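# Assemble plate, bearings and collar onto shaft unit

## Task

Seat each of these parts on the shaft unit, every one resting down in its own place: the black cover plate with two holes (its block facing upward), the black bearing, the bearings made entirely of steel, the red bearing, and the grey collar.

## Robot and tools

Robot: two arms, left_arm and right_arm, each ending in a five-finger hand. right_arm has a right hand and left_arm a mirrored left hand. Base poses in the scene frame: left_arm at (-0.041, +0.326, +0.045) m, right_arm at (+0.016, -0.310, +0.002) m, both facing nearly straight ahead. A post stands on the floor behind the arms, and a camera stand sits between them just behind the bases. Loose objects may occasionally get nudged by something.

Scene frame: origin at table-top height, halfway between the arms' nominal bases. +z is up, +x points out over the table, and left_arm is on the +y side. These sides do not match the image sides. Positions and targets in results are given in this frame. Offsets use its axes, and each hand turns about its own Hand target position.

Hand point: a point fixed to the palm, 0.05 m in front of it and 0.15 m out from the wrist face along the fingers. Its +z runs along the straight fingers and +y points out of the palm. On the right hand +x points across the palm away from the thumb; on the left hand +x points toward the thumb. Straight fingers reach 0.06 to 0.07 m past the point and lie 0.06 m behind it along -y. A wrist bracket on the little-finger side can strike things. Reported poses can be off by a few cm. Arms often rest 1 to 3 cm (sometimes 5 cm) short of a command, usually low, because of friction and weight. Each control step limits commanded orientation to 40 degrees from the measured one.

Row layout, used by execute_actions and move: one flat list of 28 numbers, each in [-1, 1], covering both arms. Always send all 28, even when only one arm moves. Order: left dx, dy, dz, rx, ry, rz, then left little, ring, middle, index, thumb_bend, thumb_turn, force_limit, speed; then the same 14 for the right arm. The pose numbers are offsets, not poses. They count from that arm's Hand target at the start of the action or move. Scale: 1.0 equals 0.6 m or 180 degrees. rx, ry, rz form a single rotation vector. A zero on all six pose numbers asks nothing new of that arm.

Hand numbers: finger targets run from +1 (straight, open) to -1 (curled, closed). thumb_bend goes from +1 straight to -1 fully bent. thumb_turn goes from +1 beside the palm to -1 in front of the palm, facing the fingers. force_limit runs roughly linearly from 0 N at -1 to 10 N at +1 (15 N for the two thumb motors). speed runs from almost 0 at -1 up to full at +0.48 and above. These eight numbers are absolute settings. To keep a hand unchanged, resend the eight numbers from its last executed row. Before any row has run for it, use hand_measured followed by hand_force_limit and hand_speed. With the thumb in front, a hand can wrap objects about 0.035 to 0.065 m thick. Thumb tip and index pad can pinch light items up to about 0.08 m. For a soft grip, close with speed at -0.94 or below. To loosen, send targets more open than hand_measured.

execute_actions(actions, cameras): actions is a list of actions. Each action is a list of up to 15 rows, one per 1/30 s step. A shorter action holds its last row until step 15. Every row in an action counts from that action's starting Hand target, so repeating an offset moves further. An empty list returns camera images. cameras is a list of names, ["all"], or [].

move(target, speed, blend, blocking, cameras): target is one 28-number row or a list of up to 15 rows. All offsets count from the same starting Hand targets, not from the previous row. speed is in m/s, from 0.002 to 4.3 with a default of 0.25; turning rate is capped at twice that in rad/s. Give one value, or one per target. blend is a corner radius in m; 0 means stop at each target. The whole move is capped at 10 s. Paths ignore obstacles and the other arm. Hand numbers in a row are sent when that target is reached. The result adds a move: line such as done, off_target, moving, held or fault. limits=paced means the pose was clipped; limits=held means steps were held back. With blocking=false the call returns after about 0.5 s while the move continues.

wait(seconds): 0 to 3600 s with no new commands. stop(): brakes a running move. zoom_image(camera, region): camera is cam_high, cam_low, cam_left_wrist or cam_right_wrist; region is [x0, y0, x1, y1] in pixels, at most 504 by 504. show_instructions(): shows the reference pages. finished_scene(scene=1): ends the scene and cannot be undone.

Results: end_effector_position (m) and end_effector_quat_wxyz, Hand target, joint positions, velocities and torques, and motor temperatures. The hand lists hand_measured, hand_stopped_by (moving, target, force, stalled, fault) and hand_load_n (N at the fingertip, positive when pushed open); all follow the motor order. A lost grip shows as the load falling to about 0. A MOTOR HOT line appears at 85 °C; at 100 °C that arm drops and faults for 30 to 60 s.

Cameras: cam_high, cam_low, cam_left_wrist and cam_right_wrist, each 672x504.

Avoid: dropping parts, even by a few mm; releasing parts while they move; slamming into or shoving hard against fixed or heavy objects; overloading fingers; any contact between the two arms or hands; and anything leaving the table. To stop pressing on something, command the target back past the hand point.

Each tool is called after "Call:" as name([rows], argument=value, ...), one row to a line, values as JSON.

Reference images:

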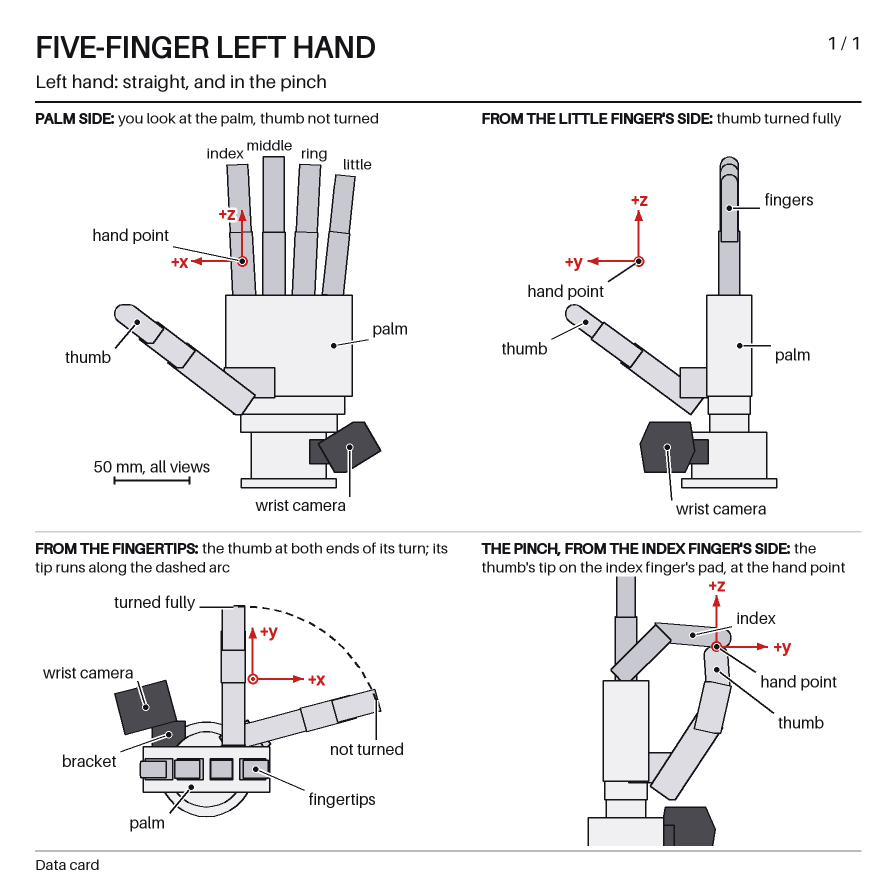

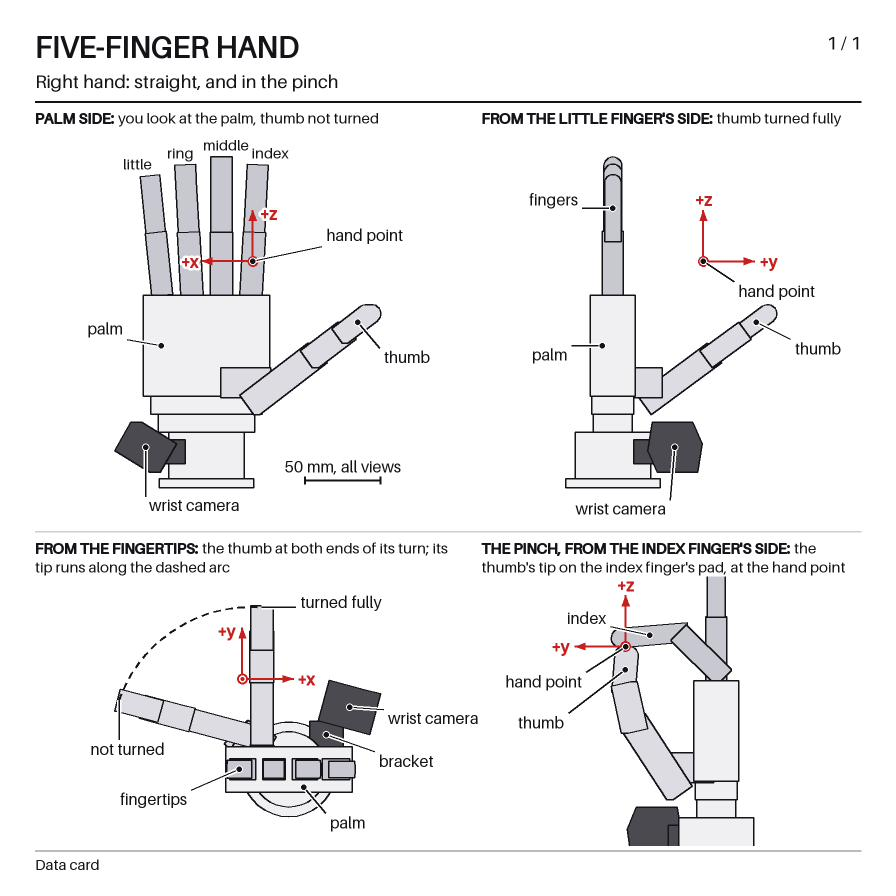

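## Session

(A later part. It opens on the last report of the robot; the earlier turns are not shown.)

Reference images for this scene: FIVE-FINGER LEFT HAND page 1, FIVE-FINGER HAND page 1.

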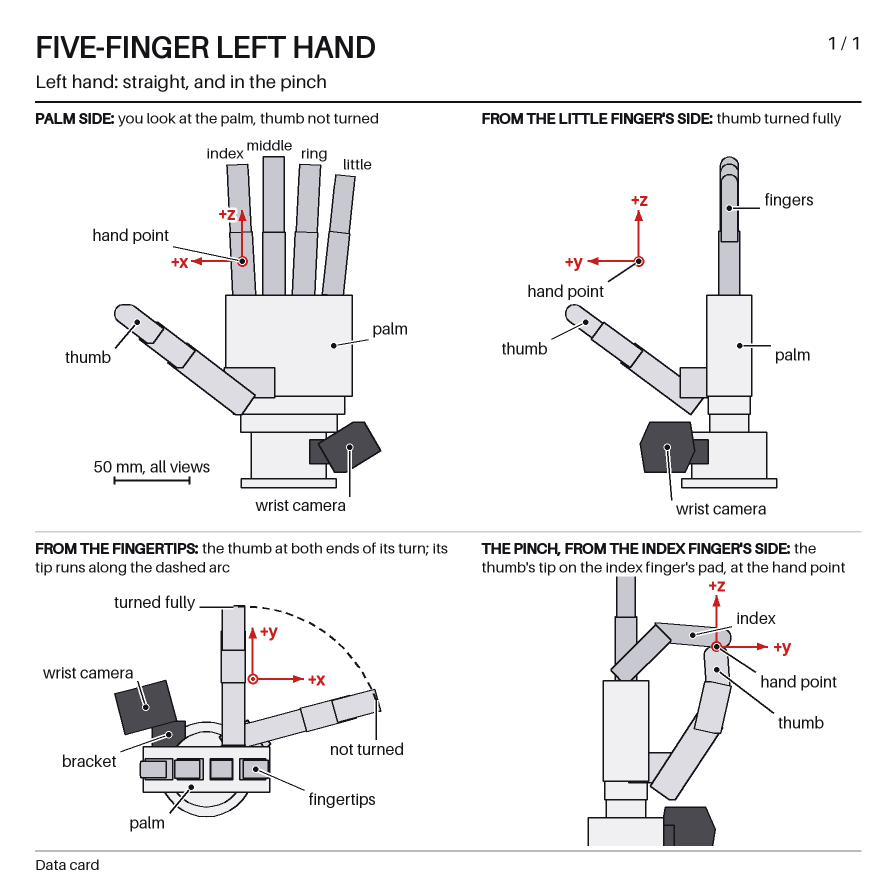

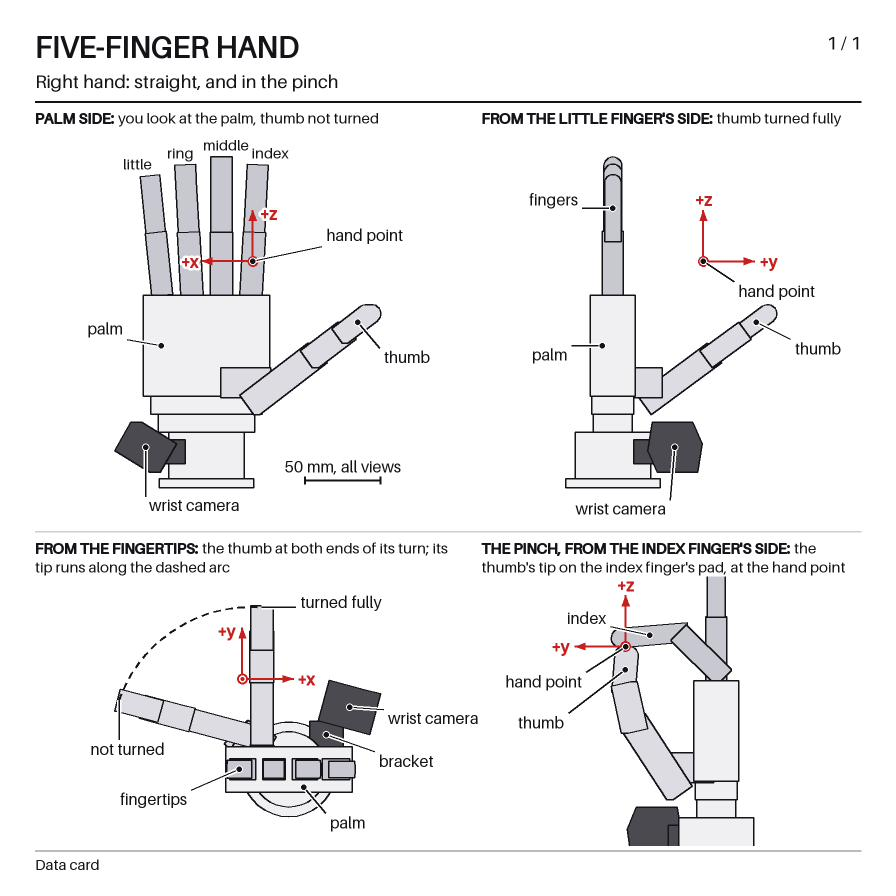

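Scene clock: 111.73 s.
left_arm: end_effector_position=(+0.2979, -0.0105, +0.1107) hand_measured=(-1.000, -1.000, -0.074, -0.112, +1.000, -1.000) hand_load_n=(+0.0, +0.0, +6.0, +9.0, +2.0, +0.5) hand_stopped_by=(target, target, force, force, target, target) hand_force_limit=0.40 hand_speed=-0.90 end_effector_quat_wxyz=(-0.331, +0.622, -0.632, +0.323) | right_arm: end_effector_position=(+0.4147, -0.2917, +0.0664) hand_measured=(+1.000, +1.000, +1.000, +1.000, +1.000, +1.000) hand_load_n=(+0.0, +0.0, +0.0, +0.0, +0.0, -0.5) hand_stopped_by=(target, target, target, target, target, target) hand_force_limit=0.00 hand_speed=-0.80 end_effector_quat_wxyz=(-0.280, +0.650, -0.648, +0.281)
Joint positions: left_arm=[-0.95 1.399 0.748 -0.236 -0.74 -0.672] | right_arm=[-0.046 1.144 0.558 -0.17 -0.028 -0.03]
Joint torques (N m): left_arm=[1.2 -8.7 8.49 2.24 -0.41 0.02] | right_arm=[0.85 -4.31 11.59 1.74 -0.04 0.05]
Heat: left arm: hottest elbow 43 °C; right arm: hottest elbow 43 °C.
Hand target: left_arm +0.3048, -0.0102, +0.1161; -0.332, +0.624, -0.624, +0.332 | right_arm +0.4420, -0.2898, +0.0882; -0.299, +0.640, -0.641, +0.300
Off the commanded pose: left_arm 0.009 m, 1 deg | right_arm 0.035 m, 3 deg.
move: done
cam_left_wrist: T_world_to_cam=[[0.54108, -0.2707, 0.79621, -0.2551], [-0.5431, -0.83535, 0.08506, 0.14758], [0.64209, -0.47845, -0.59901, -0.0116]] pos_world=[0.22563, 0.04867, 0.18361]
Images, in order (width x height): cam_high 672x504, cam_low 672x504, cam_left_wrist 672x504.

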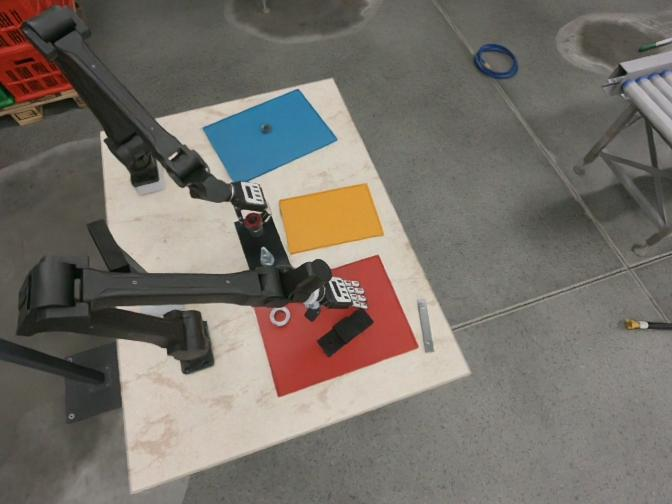

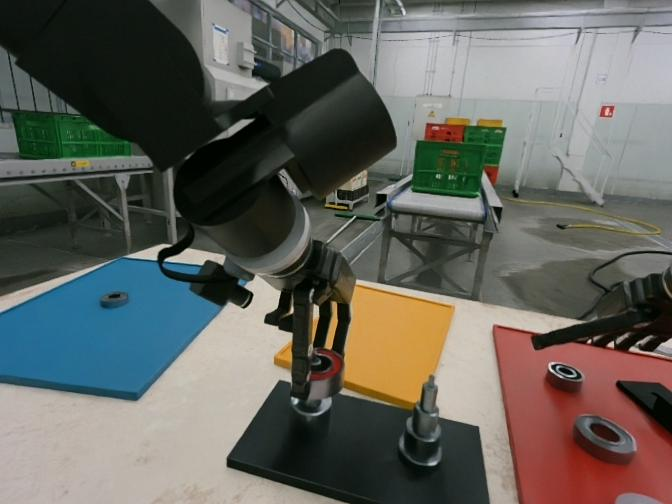

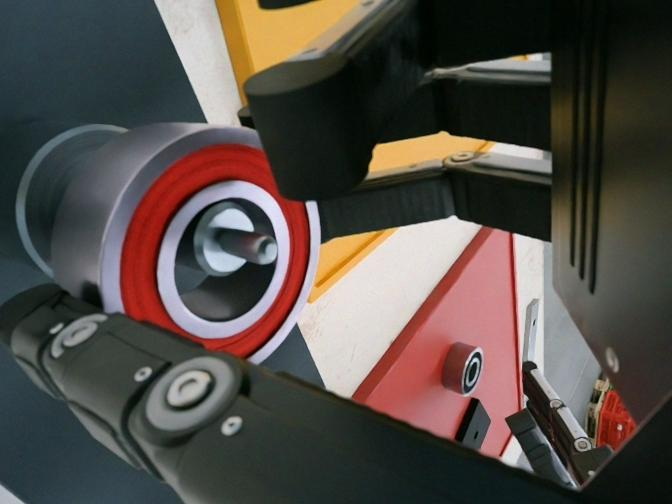

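Call:
move([
  [0.003,0.008,0.0, 0,0,0, -1,-1,-0.12,-0.12,1,-1,0.4,-0.9, 0,0,0,0,0,0, 1,1,1,1,1,1,0,-0.8],
], cameras=["cam_low","cam_high","cam_left_wrist"], speed=0.04)

Call:
zoom_image(camera="cam_low", region=[270, 320, 370, 420])

Call:
zoom_image(camera="cam_left_wrist", region=[90, 120, 330, 370])

Scene clock: 114.30 s.
left_arm: end_effector_position=(+0.2995, -0.0099, +0.1102) hand_measured=(-1.000, -1.000, -0.074, -0.112, +1.000, -1.000) hand_load_n=(+0.0, +0.5, +5.5, +8.0, +2.0, +1.5) hand_stopped_by=(target, target, force, force, target, target) hand_force_limit=0.40 hand_speed=-0.90 end_effector_quat_wxyz=(-0.329, +0.622, -0.632, +0.325) | right_arm: end_effector_position=(+0.4147, -0.2917, +0.0664) hand_measured=(+1.000, +1.000, +1.000, +1.000, +1.000, +1.000) hand_load_n=(+0.0, +0.0, +0.0, +0.0, +0.0, -0.5) hand_stopped_by=(target, target, target, target, target, target) hand_force_limit=0.00 hand_speed=-0.80 end_effector_quat_wxyz=(-0.280, +0.650, -0.648, +0.281)
Joint positions: left_arm=[-0.944 1.399 0.745 -0.225 -0.731 -0.664] | right_arm=[-0.046 1.144 0.558 -0.17 -0.028 -0.03]
Joint torques (N m): left_arm=[1.44 -9.17 8.06 2.18 -0.42 0.17] | right_arm=[0.85 -4.31 11.59 1.74 -0.04 0.05]
Heat: left arm: hottest elbow 43 °C; right arm: hottest elbow 43 °C.
Hand target: left_arm +0.3066, -0.0056, +0.1161; -0.332, +0.624, -0.624, +0.332 | right_arm +0.4420, -0.2898, +0.0882; -0.299, +0.640, -0.641, +0.300
Off the commanded pose: left_arm 0.010 m, 1 deg | right_arm 0.035 m, 3 deg.
move: done
cam_left_wrist: T_world_to_cam=[[0.54069, -0.27, 0.79671, -0.25531], [-0.54627, -0.83292, 0.08845, 0.14958], [0.63972, -0.48305, -0.59785, -0.01216]] pos_world=[0.22753, 0.04978, 0.18291]
Images, in order (width x height): cam_high 672x504, cam_low 672x504, cam_left_wrist 672x504.

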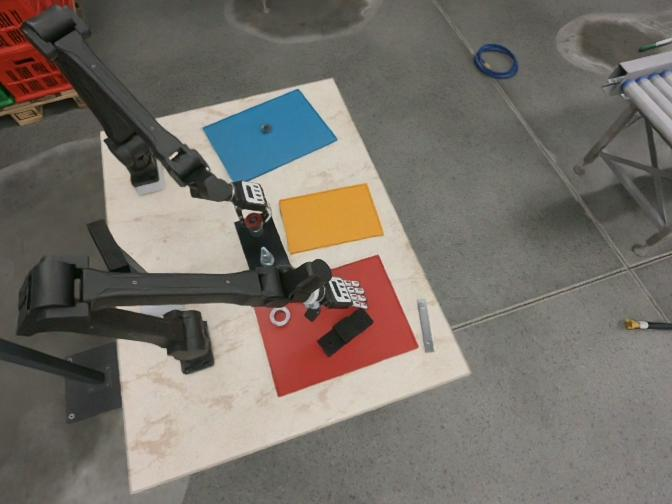

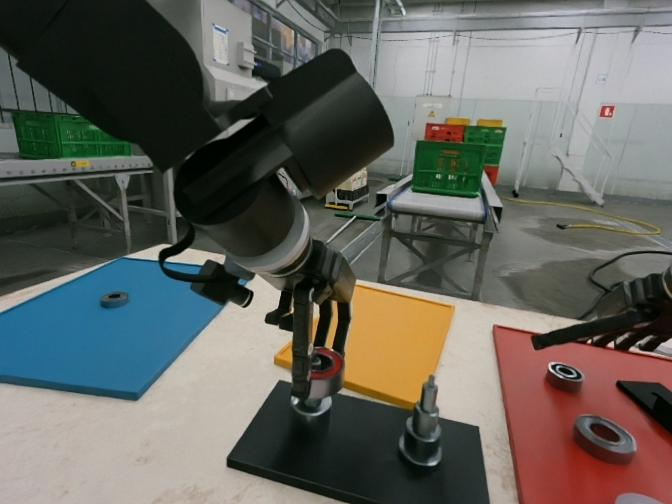

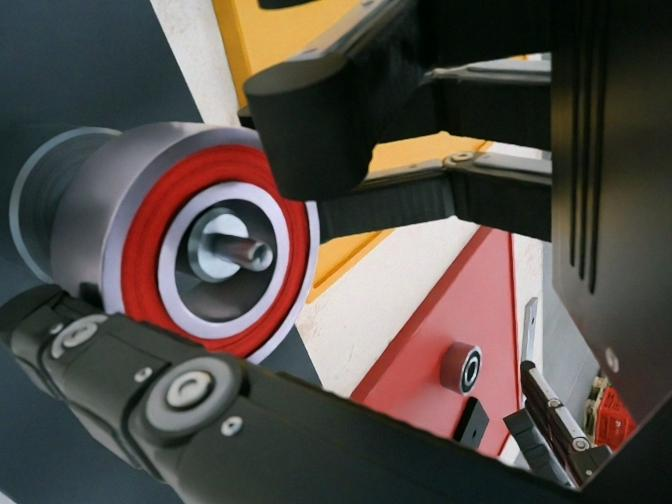

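Scaled by 5.040.

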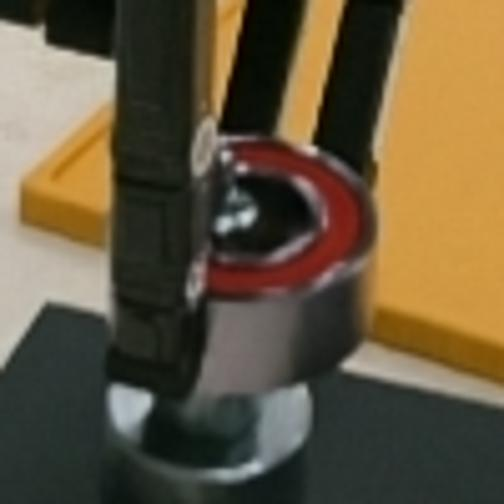

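Scaled by 2.016.

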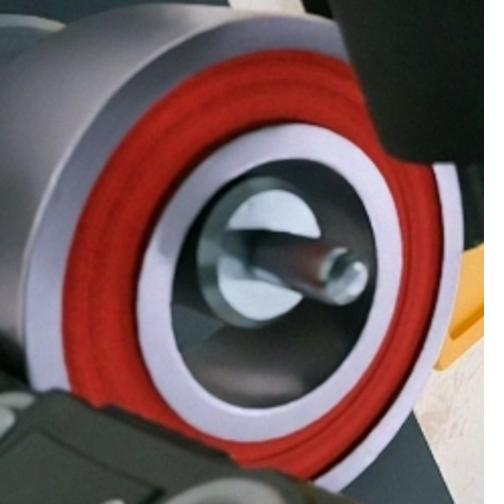

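Call:
move([
  [0.001,0.009,0.004, 0,0,0, -1,-1,-0.12,-0.12,1,-1,0.4,-0.9, 0,0,0,0,0,0, 1,1,1,1,1,1,0,-0.8],
], cameras=["cam_low","cam_high","cam_left_wrist"], speed=0.04)

Call:
zoom_image(camera="cam_low", region=[270, 320, 370, 420])

Call:
zoom_image(camera="cam_left_wrist", region=[90, 120, 330, 370])

Scene clock: 115.37 s.
left_arm: end_effector_position=(+0.3016, -0.0034, +0.1102) hand_measured=(-1.000, -1.000, -0.074, -0.112, +1.000, -1.000) hand_load_n=(+0.0, +0.0, +5.5, +9.0, +2.0, +1.5) hand_stopped_by=(target, target, force, force, target, target) hand_force_limit=0.40 hand_speed=-0.90 end_effector_quat_wxyz=(-0.329, +0.624, -0.631, +0.323) | right_arm: end_effector_position=(+0.4147, -0.2917, +0.0664) hand_measured=(+1.000, +1.000, +1.000, +1.000, +1.000, +1.000) hand_load_n=(+0.0, +0.0, +0.0, -0.5, +0.0, +0.0) hand_stopped_by=(target, target, target, target, target, target) hand_force_limit=0.00 hand_speed=-0.80 end_effector_quat_wxyz=(-0.280, +0.650, -0.648, +0.281)
Joint positions: left_arm=[-0.93 1.389 0.735 -0.221 -0.726 -0.657] | right_arm=[-0.046 1.144 0.558 -0.17 -0.028 -0.03]
Joint torques (N m): left_arm=[1.38 -9.29 8.06 2.15 -0.4 0.1] | right_arm=[0.91 -4.31 11.59 1.73 -0.04 0.05]
Heat: left arm: hottest elbow 43 °C; right arm: hottest elbow 43 °C.
Hand target: left_arm +0.3071, -0.0001, +0.1183; -0.332, +0.624, -0.625, +0.332 | right_arm +0.4420, -0.2898, +0.0882; -0.299, +0.640, -0.641, +0.300
Off the commanded pose: left_arm 0.011 m, 1 deg | right_arm 0.035 m, 3 deg.
move: off_target (left_arm)
cam_left_wrist: T_world_to_cam=[[0.54343, -0.26701, 0.79586, -0.25535], [-0.54121, -0.83616, 0.08902, 0.15454], [0.6417, -0.47911, -0.5989, -0.01079]] pos_world=[0.22933, 0.05587, 0.18301]
Images, in order (width x height): cam_high 672x504, cam_low 672x504, cam_left_wrist 672x504.

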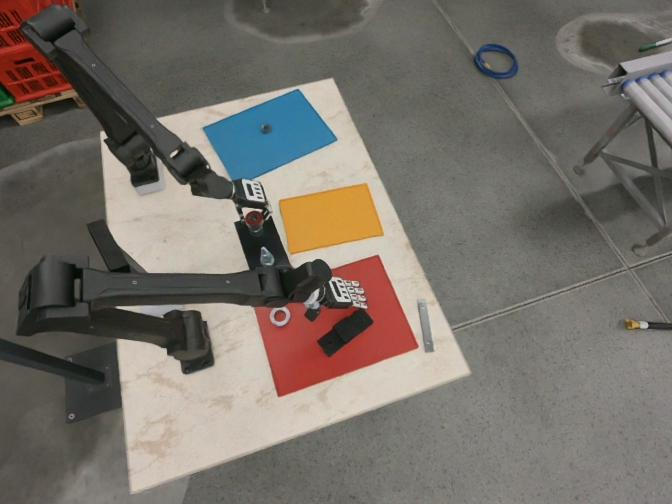

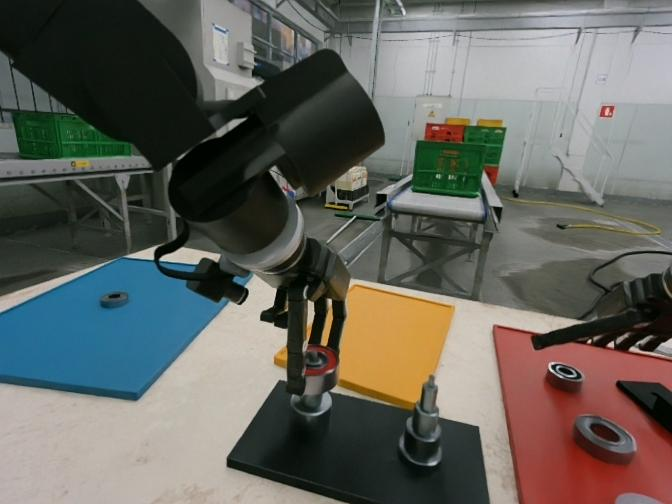

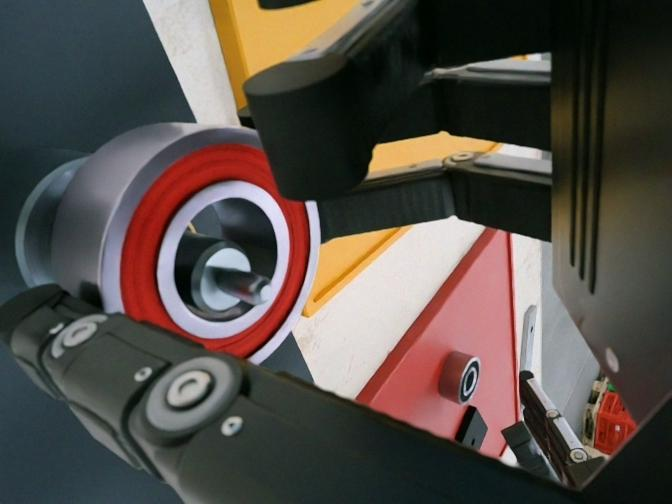

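Scaled by 5.040.

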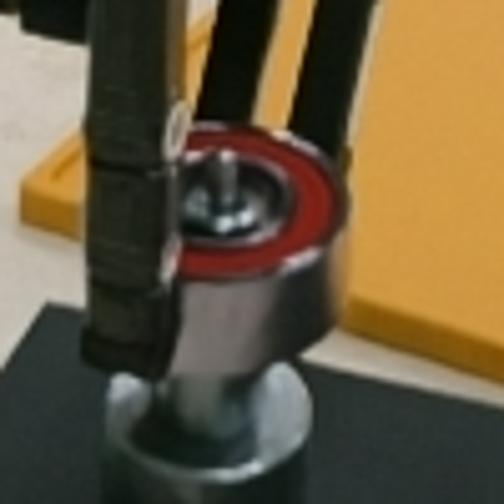

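Scaled by 2.016.

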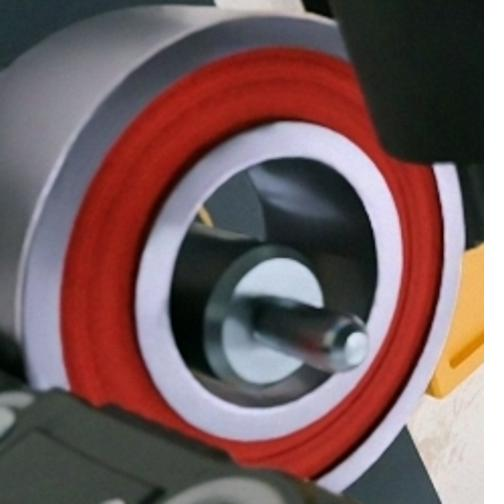

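Call:
move([
  [-0.005,-0.008,0.0, 0,0,0, -1,-1,-0.12,-0.12,1,-1,0.4,-0.9, 0,0,0,0,0,0, 1,1,1,1,1,1,0,-0.8],
], cameras=["cam_low","cam_left_wrist"], speed=0.04)

Call:
zoom_image(camera="cam_left_wrist", region=[90, 120, 330, 370])

Scene clock: 116.63 s.
left_arm: end_effector_position=(+0.3021, -0.0027, +0.1104) hand_measured=(-1.000, -1.000, -0.074, -0.112, +1.000, -1.000) hand_load_n=(+0.0, +0.0, +6.0, +8.5, +2.0, +1.0) hand_stopped_by=(target, target, force, force, target, target) hand_force_limit=0.40 hand_speed=-0.90 end_effector_quat_wxyz=(-0.331, +0.624, -0.630, +0.323) | right_arm: end_effector_position=(+0.4147, -0.2917, +0.0664) hand_measured=(+1.000, +1.000, +1.000, +1.000, +1.000, +1.000) hand_load_n=(+0.0, +0.0, +0.0, +0.0, +0.0, -0.5) hand_stopped_by=(target, target, target, target, target, target) hand_force_limit=0.00 hand_speed=-0.80 end_effector_quat_wxyz=(-0.280, +0.650, -0.648, +0.281)
Joint positions: left_arm=[-0.93 1.389 0.735 -0.221 -0.73 -0.656] | right_arm=[-0.046 1.144 0.558 -0.17 -0.028 -0.03]
Joint torques (N m): left_arm=[-0.5 -9.17 8.57 1.59 -0.53 -0.03] | right_arm=[0.91 -4.31 11.6 1.74 -0.04 0.05]
Heat: left arm: hottest elbow 43 °C; right arm: hottest elbow 43 °C.
Hand target: left_arm +0.3041, -0.0049, +0.1183; -0.332, +0.624, -0.625, +0.332 | right_arm +0.4420, -0.2898, +0.0882; -0.299, +0.640, -0.641, +0.300
Off the commanded pose: left_arm 0.008 m, 1 deg | right_arm 0.035 m, 3 deg.
move: done
cam_left_wrist: T_world_to_cam=[[0.54202, -0.26739, 0.79669, -0.25543], [-0.53933, -0.83772, 0.08576, 0.15512], [0.64447, -0.47616, -0.59827, -0.01151]] pos_world=[0.22953, 0.05617, 0.18331]

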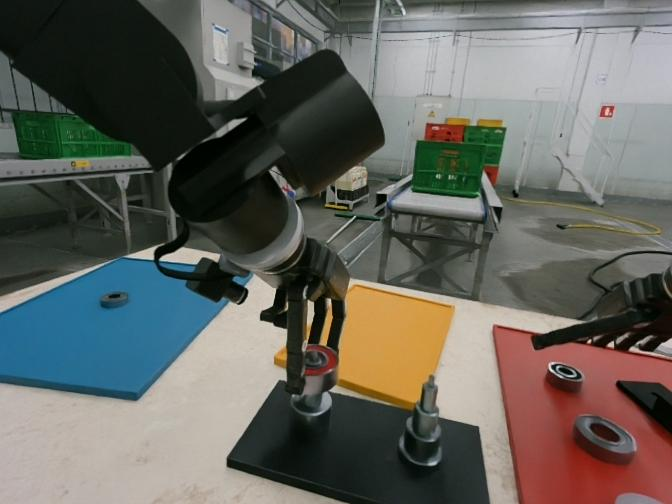

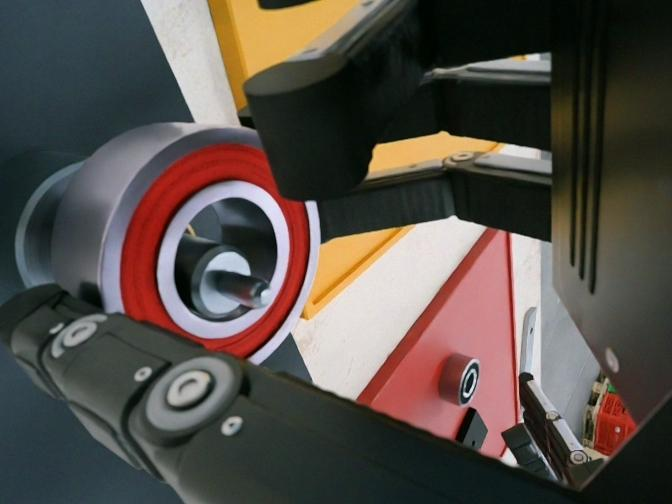

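Scaled by 2.016.

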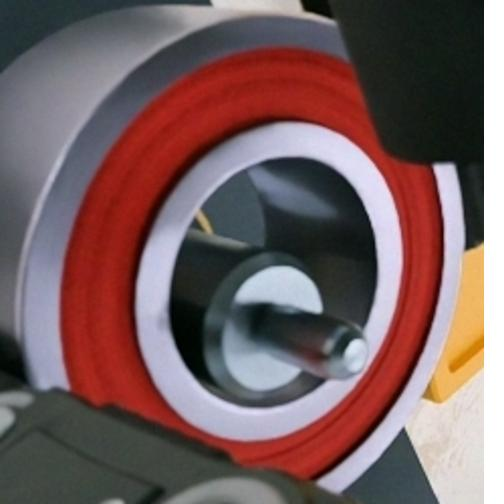

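Call:
move([
  [-0.003,-0.007,0.0, 0,0,0, -1,-1,-0.12,-0.12,1,-1,0.4,-0.9, 0,0,0,0,0,0, 1,1,1,1,1,1,0,-0.8],
], cameras=["cam_low","cam_left_wrist"], speed=0.04)

Call:
zoom_image(camera="cam_left_wrist", region=[90, 120, 330, 370])

Scene clock: 117.40 s.
left_arm: end_effector_position=(+0.3019, -0.0027, +0.1108) hand_measured=(-1.000, -1.000, -0.074, -0.112, +1.000, -1.000) hand_load_n=(+0.0, +0.0, +5.5, +9.0, +2.0, +1.0) hand_stopped_by=(target, target, force, force, target, target) hand_force_limit=0.40 hand_speed=-0.90 end_effector_quat_wxyz=(-0.333, +0.623, -0.629, +0.323) | right_arm: end_effector_position=(+0.4147, -0.2917, +0.0664) hand_measured=(+1.000, +1.000, +1.000, +1.000, +1.000, +1.000) hand_load_n=(+0.0, +0.0, +0.0, +0.0, +0.0, -0.5) hand_stopped_by=(target, target, target, target, target, target) hand_force_limit=0.00 hand_speed=-0.80 end_effector_quat_wxyz=(-0.280, +0.650, -0.648, +0.281)
Joint positions: left_arm=[-0.932 1.389 0.735 -0.221 -0.735 -0.656] | right_arm=[-0.046 1.144 0.558 -0.17 -0.028 -0.03]
Joint torques (N m): left_arm=[-0.91 -8.7 9.21 1.16 -0.63 -0.12] | right_arm=[0.91 -4.25 11.59 1.76 -0.05 0.05]
Heat: left arm: hottest elbow 43 °C; right arm: hottest elbow 43 °C.
Hand target: left_arm +0.3023, -0.0091, +0.1183; -0.332, +0.624, -0.625, +0.332 | right_arm +0.4420, -0.2898, +0.0882; -0.299, +0.640, -0.641, +0.300
Off the commanded pose: left_arm 0.010 m, 1 deg | right_arm 0.035 m, 3 deg.
move: done
cam_left_wrist: T_world_to_cam=[[0.53966, -0.26872, 0.79784, -0.25502], [-0.53868, -0.83851, 0.08195, 0.15531], [0.64698, -0.47401, -0.59727, -0.01211]] pos_world=[0.22912, 0.05596, 0.18351]

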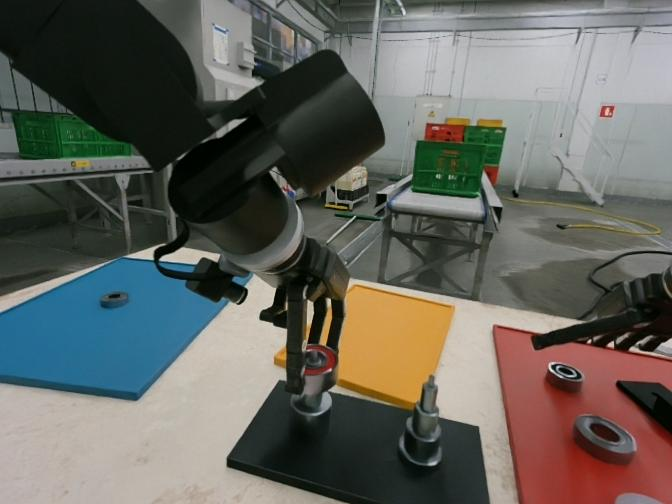

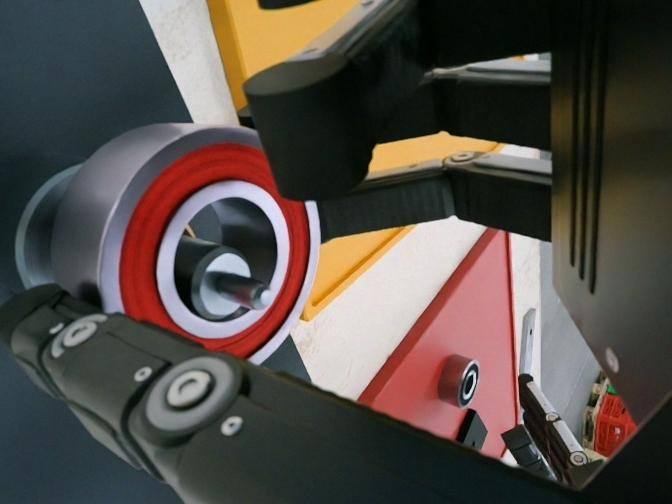

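Scaled by 2.016.

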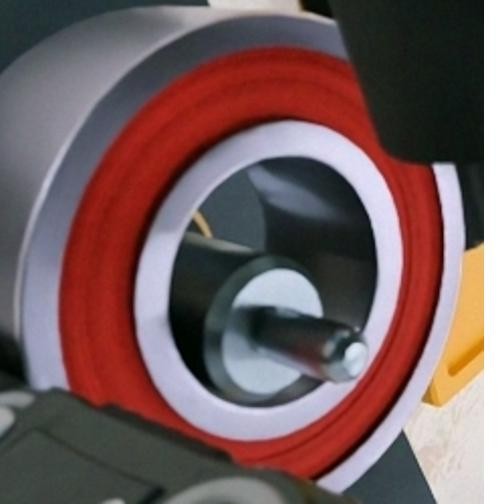

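Call:
move([
  [-0.003,-0.005,0.0, 0,0,0, -1,-1,-0.12,-0.12,1,-1,0.4,-0.9, 0,0,0,0,0,0, 1,1,1,1,1,1,0,-0.8],
], cameras=["cam_low","cam_left_wrist"], speed=0.04)

Call:
zoom_image(camera="cam_left_wrist", region=[90, 120, 330, 370])

Scene clock: 118.20 s.
left_arm: end_effector_position=(+0.3002, -0.0033, +0.1108) hand_measured=(-1.000, -1.000, -0.074, -0.112, +1.000, -1.000) hand_load_n=(+0.0, +0.0, +5.5, +9.0, +1.5, +0.5) hand_stopped_by=(target, target, force, force, target, target) hand_force_limit=0.40 hand_speed=-0.90 end_effector_quat_wxyz=(-0.335, +0.622, -0.629, +0.323) | right_arm: end_effector_position=(+0.4147, -0.2917, +0.0664) hand_measured=(+1.000, +1.000, +1.000, +1.000, +1.000, +1.000) hand_load_n=(+0.0, +0.0, +0.0, +0.0, +0.0, -0.5) hand_stopped_by=(target, target, target, target, target, target) hand_force_limit=0.00 hand_speed=-0.80 end_effector_quat_wxyz=(-0.280, +0.650, -0.648, +0.281)
Joint positions: left_arm=[-0.939 1.389 0.735 -0.225 -0.742 -0.66] | right_arm=[-0.046 1.144 0.558 -0.17 -0.028 -0.03]
Joint torques (N m): left_arm=[-1.32 -8.06 9.65 1.21 -0.51 -0.17] | right_arm=[0.91 -4.37 11.59 1.74 -0.04 0.05]
Heat: left arm: hottest elbow 42 °C; right arm: hottest elbow 43 °C.
Hand target: left_arm +0.3005, -0.0121, +0.1183; -0.332, +0.624, -0.625, +0.332 | right_arm +0.4420, -0.2898, +0.0882; -0.299, +0.640, -0.641, +0.300
Off the commanded pose: left_arm 0.012 m, 1 deg | right_arm 0.035 m, 3 deg.
move: off_target (left_arm)
cam_left_wrist: T_world_to_cam=[[0.5379, -0.27116, 0.79821, -0.25377], [-0.53865, -0.83891, 0.078, 0.15427], [0.64847, -0.47192, -0.59731, -0.01175]] pos_world=[0.22722, 0.05506, 0.18351]

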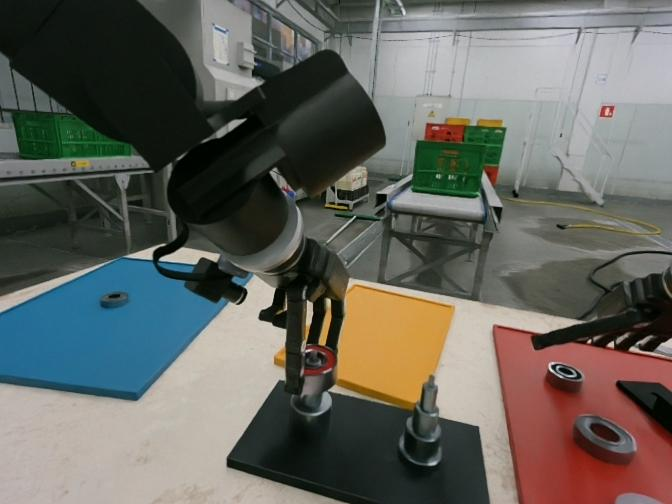

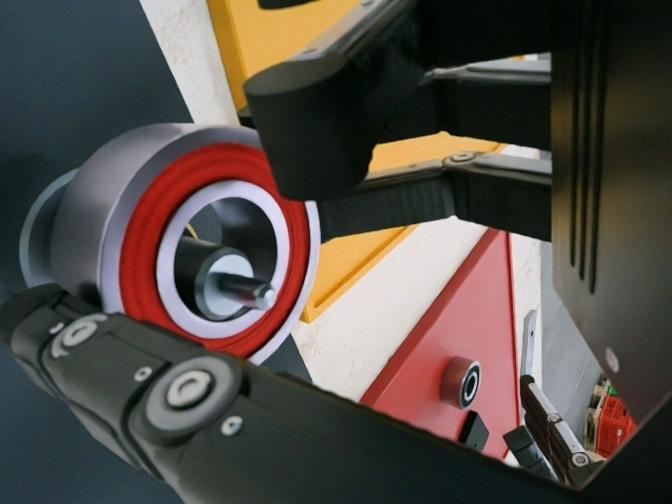

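Scaled by 2.016.

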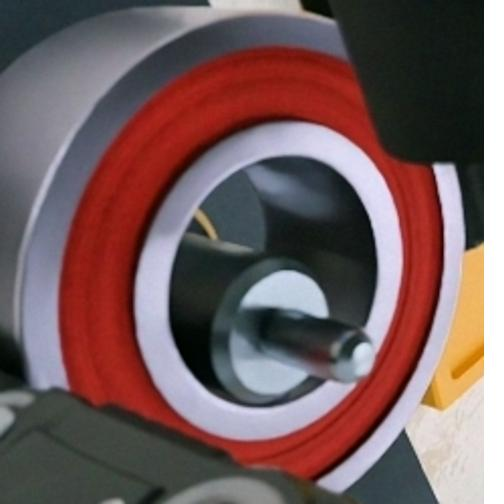

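Call:
zoom_image(camera="cam_low", region=[270, 320, 370, 420])

Call:
zoom_image(camera="cam_low", region=[380, 350, 480, 500])

Scaled by 5.040.

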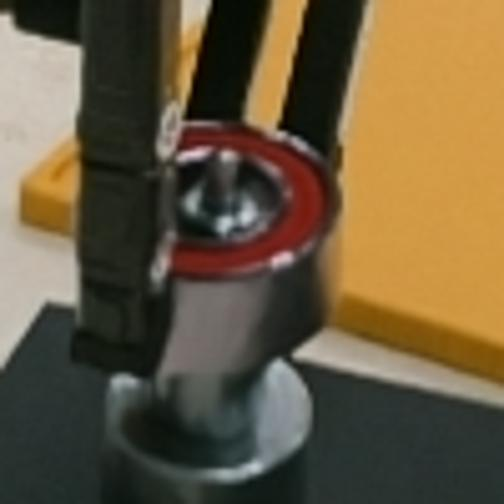

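Scaled by 3.360.

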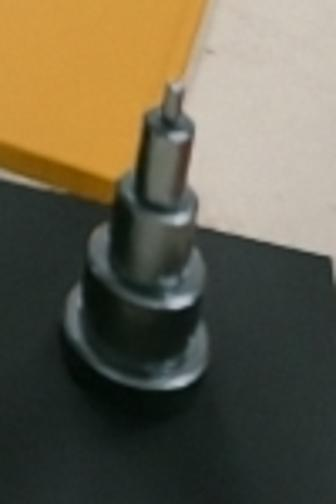

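Call:
move([
  [-0.004,-0.009,0.0, 0,0,0, -1,-1,-0.12,-0.12,1,-1,0.4,-0.9, 0,0,0,0,0,0, 1,1,1,1,1,1,0,-0.8],
], cameras=["cam_low","cam_left_wrist"], speed=0.04)

Call:
zoom_image(camera="cam_left_wrist", region=[90, 120, 330, 370])

Call:
zoom_image(camera="cam_low", region=[270, 320, 370, 420])

Scene clock: 121.37 s.
left_arm: end_effector_position=(+0.2954, -0.0053, +0.1067) hand_measured=(-1.000, -1.000, -0.074, -0.112, +1.000, -1.000) hand_load_n=(+0.0, +0.0, +5.5, +9.0, +2.0, +1.0) hand_stopped_by=(target, target, force, force, target, target) hand_force_limit=0.40 hand_speed=-0.90 end_effector_quat_wxyz=(-0.336, +0.622, -0.631, +0.319) | right_arm: end_effector_position=(+0.4147, -0.2917, +0.0664) hand_measured=(+1.000, +1.000, +1.000, +1.000, +1.000, +1.000) hand_load_n=(-0.5, +0.0, +0.0, +0.0, +0.0, -0.5) hand_stopped_by=(target, target, target, target, target, target) hand_force_limit=0.00 hand_speed=-0.80 end_effector_quat_wxyz=(-0.280, +0.650, -0.648, +0.281)
Joint positions: left_arm=[-0.953 1.398 0.735 -0.235 -0.753 -0.676] | right_arm=[-0.046 1.144 0.558 -0.17 -0.028 -0.03]
Joint torques (N m): left_arm=[-0.85 -8.18 10.44 0.98 -0.47 -0.17] | right_arm=[0.91 -4.31 11.58 1.74 -0.04 0.06]
Heat: left arm: hottest elbow 42 °C; right arm: hottest elbow 43 °C.
Hand target: left_arm +0.2982, -0.0174, +0.1183; -0.332, +0.624, -0.624, +0.332 | right_arm +0.4420, -0.2898, +0.0882; -0.299, +0.640, -0.641, +0.300
Off the commanded pose: left_arm 0.017 m, 2 deg | right_arm 0.035 m, 3 deg.
move: off_target (left_arm)
cam_left_wrist: T_world_to_cam=[[0.5413, -0.27583, 0.7943, -0.24905], [-0.53717, -0.84019, 0.0743, 0.15022], [0.64687, -0.4669, -0.60297, -0.01084]] pos_world=[0.22252, 0.05246, 0.18012]

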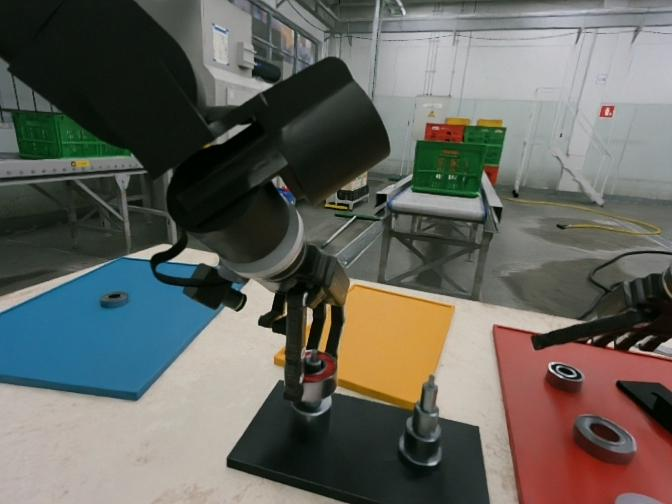

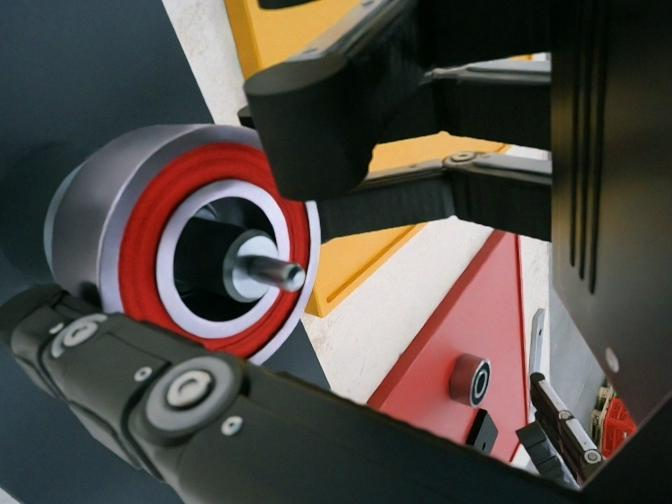

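Scaled by 2.016.

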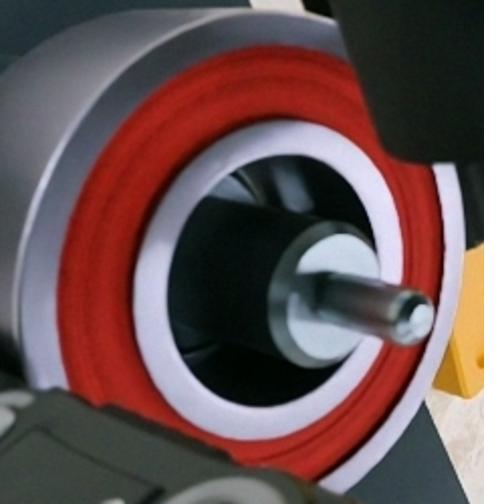

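Scaled by 5.040.

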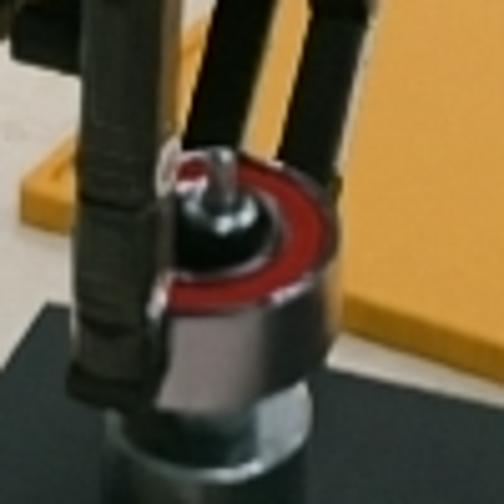

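Call:
move([
  [0.003,-0.003,-0.015, 0,0,0, -1,-1,-0.12,-0.12,1,-1,0.4,-0.9, 0,0,0,0,0,0, 1,1,1,1,1,1,0,-0.8],
], cameras=["cam_low","cam_left_wrist"], speed=0.04)

Call:
zoom_image(camera="cam_left_wrist", region=[90, 120, 330, 370])

Call:
zoom_image(camera="cam_low", region=[270, 320, 370, 420])

Scene clock: 122.87 s.
left_arm: end_effector_position=(+0.2954, -0.0054, +0.0983) hand_measured=(-1.000, -1.000, -0.074, -0.112, +1.000, -1.000) hand_load_n=(+0.0, +0.0, +3.5, +10.0, +1.5, +0.5) hand_stopped_by=(target, target, force, force, target, target) hand_force_limit=0.40 hand_speed=-0.90 end_effector_quat_wxyz=(-0.337, +0.623, -0.633, +0.313) | right_arm: end_effector_position=(+0.4147, -0.2917, +0.0664) hand_measured=(+1.000, +1.000, +1.000, +1.000, +1.000, +1.000) hand_load_n=(-0.5, +0.0, +0.0, +0.0, +0.0, +0.0) hand_stopped_by=(target, target, target, target, target, target) hand_force_limit=0.00 hand_speed=-0.80 end_effector_quat_wxyz=(-0.280, +0.650, -0.648, +0.281)
Joint positions: left_arm=[-0.953 1.419 0.735 -0.228 -0.753 -0.679] | right_arm=[-0.046 1.144 0.558 -0.17 -0.028 -0.03]
Joint torques (N m): left_arm=[-1.08 -7.77 9.99 1.83 -0.46 -0.15] | right_arm=[0.85 -4.37 11.58 1.76 -0.04 0.05]
Heat: left arm: hottest elbow 42 °C; right arm: hottest elbow 44 °C.
Hand target: left_arm +0.3000, -0.0192, +0.1093; -0.332, +0.624, -0.625, +0.332 | right_arm +0.4420, -0.2898, +0.0882; -0.299, +0.640, -0.641, +0.300
Off the commanded pose: left_arm 0.018 m, 2 deg | right_arm 0.035 m, 3 deg.
move: off_target (left_arm)
cam_left_wrist: T_world_to_cam=[[0.5482, -0.28274, 0.78711, -0.24378], [-0.53533, -0.84169, 0.0705, 0.15065], [0.64257, -0.46001, -0.61277, -0.01375]] pos_world=[0.22312, 0.05155, 0.17283]

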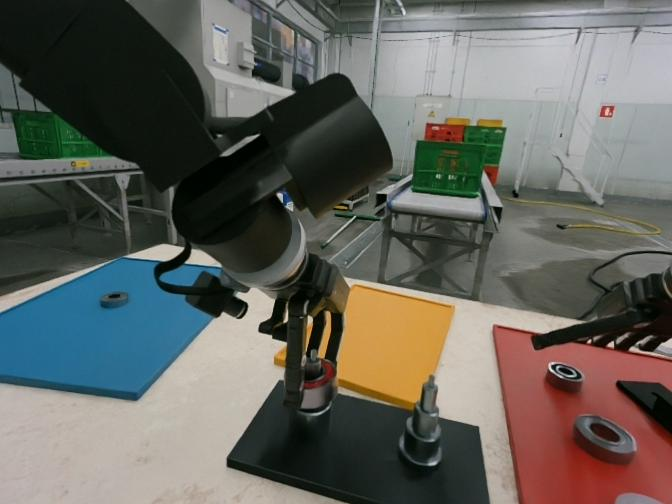

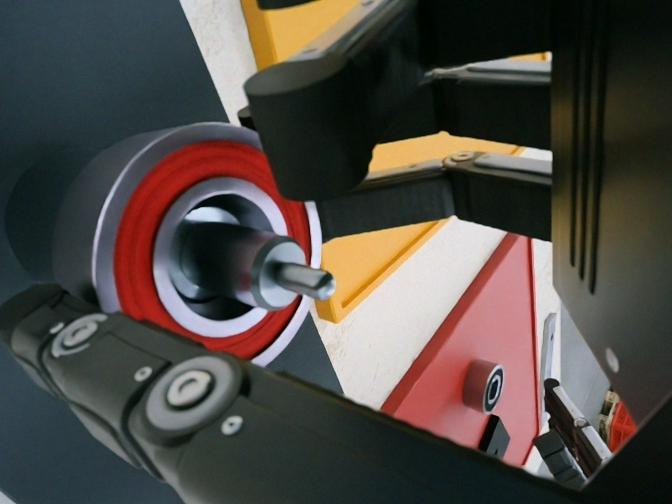

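Scaled by 2.016.

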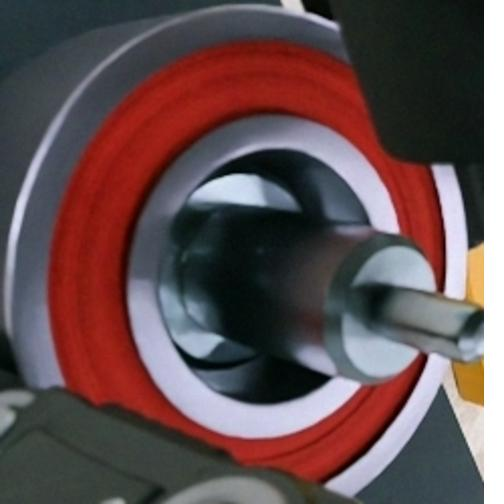

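Scaled by 5.040.

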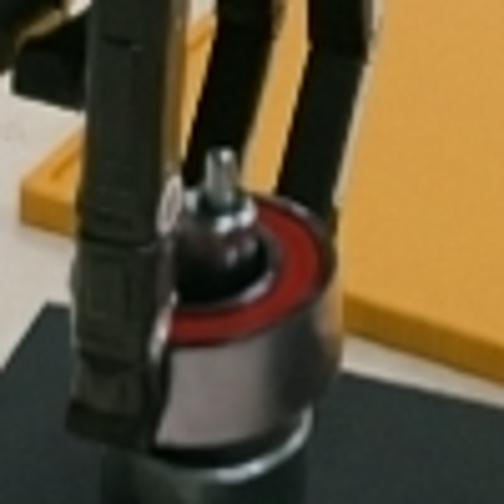

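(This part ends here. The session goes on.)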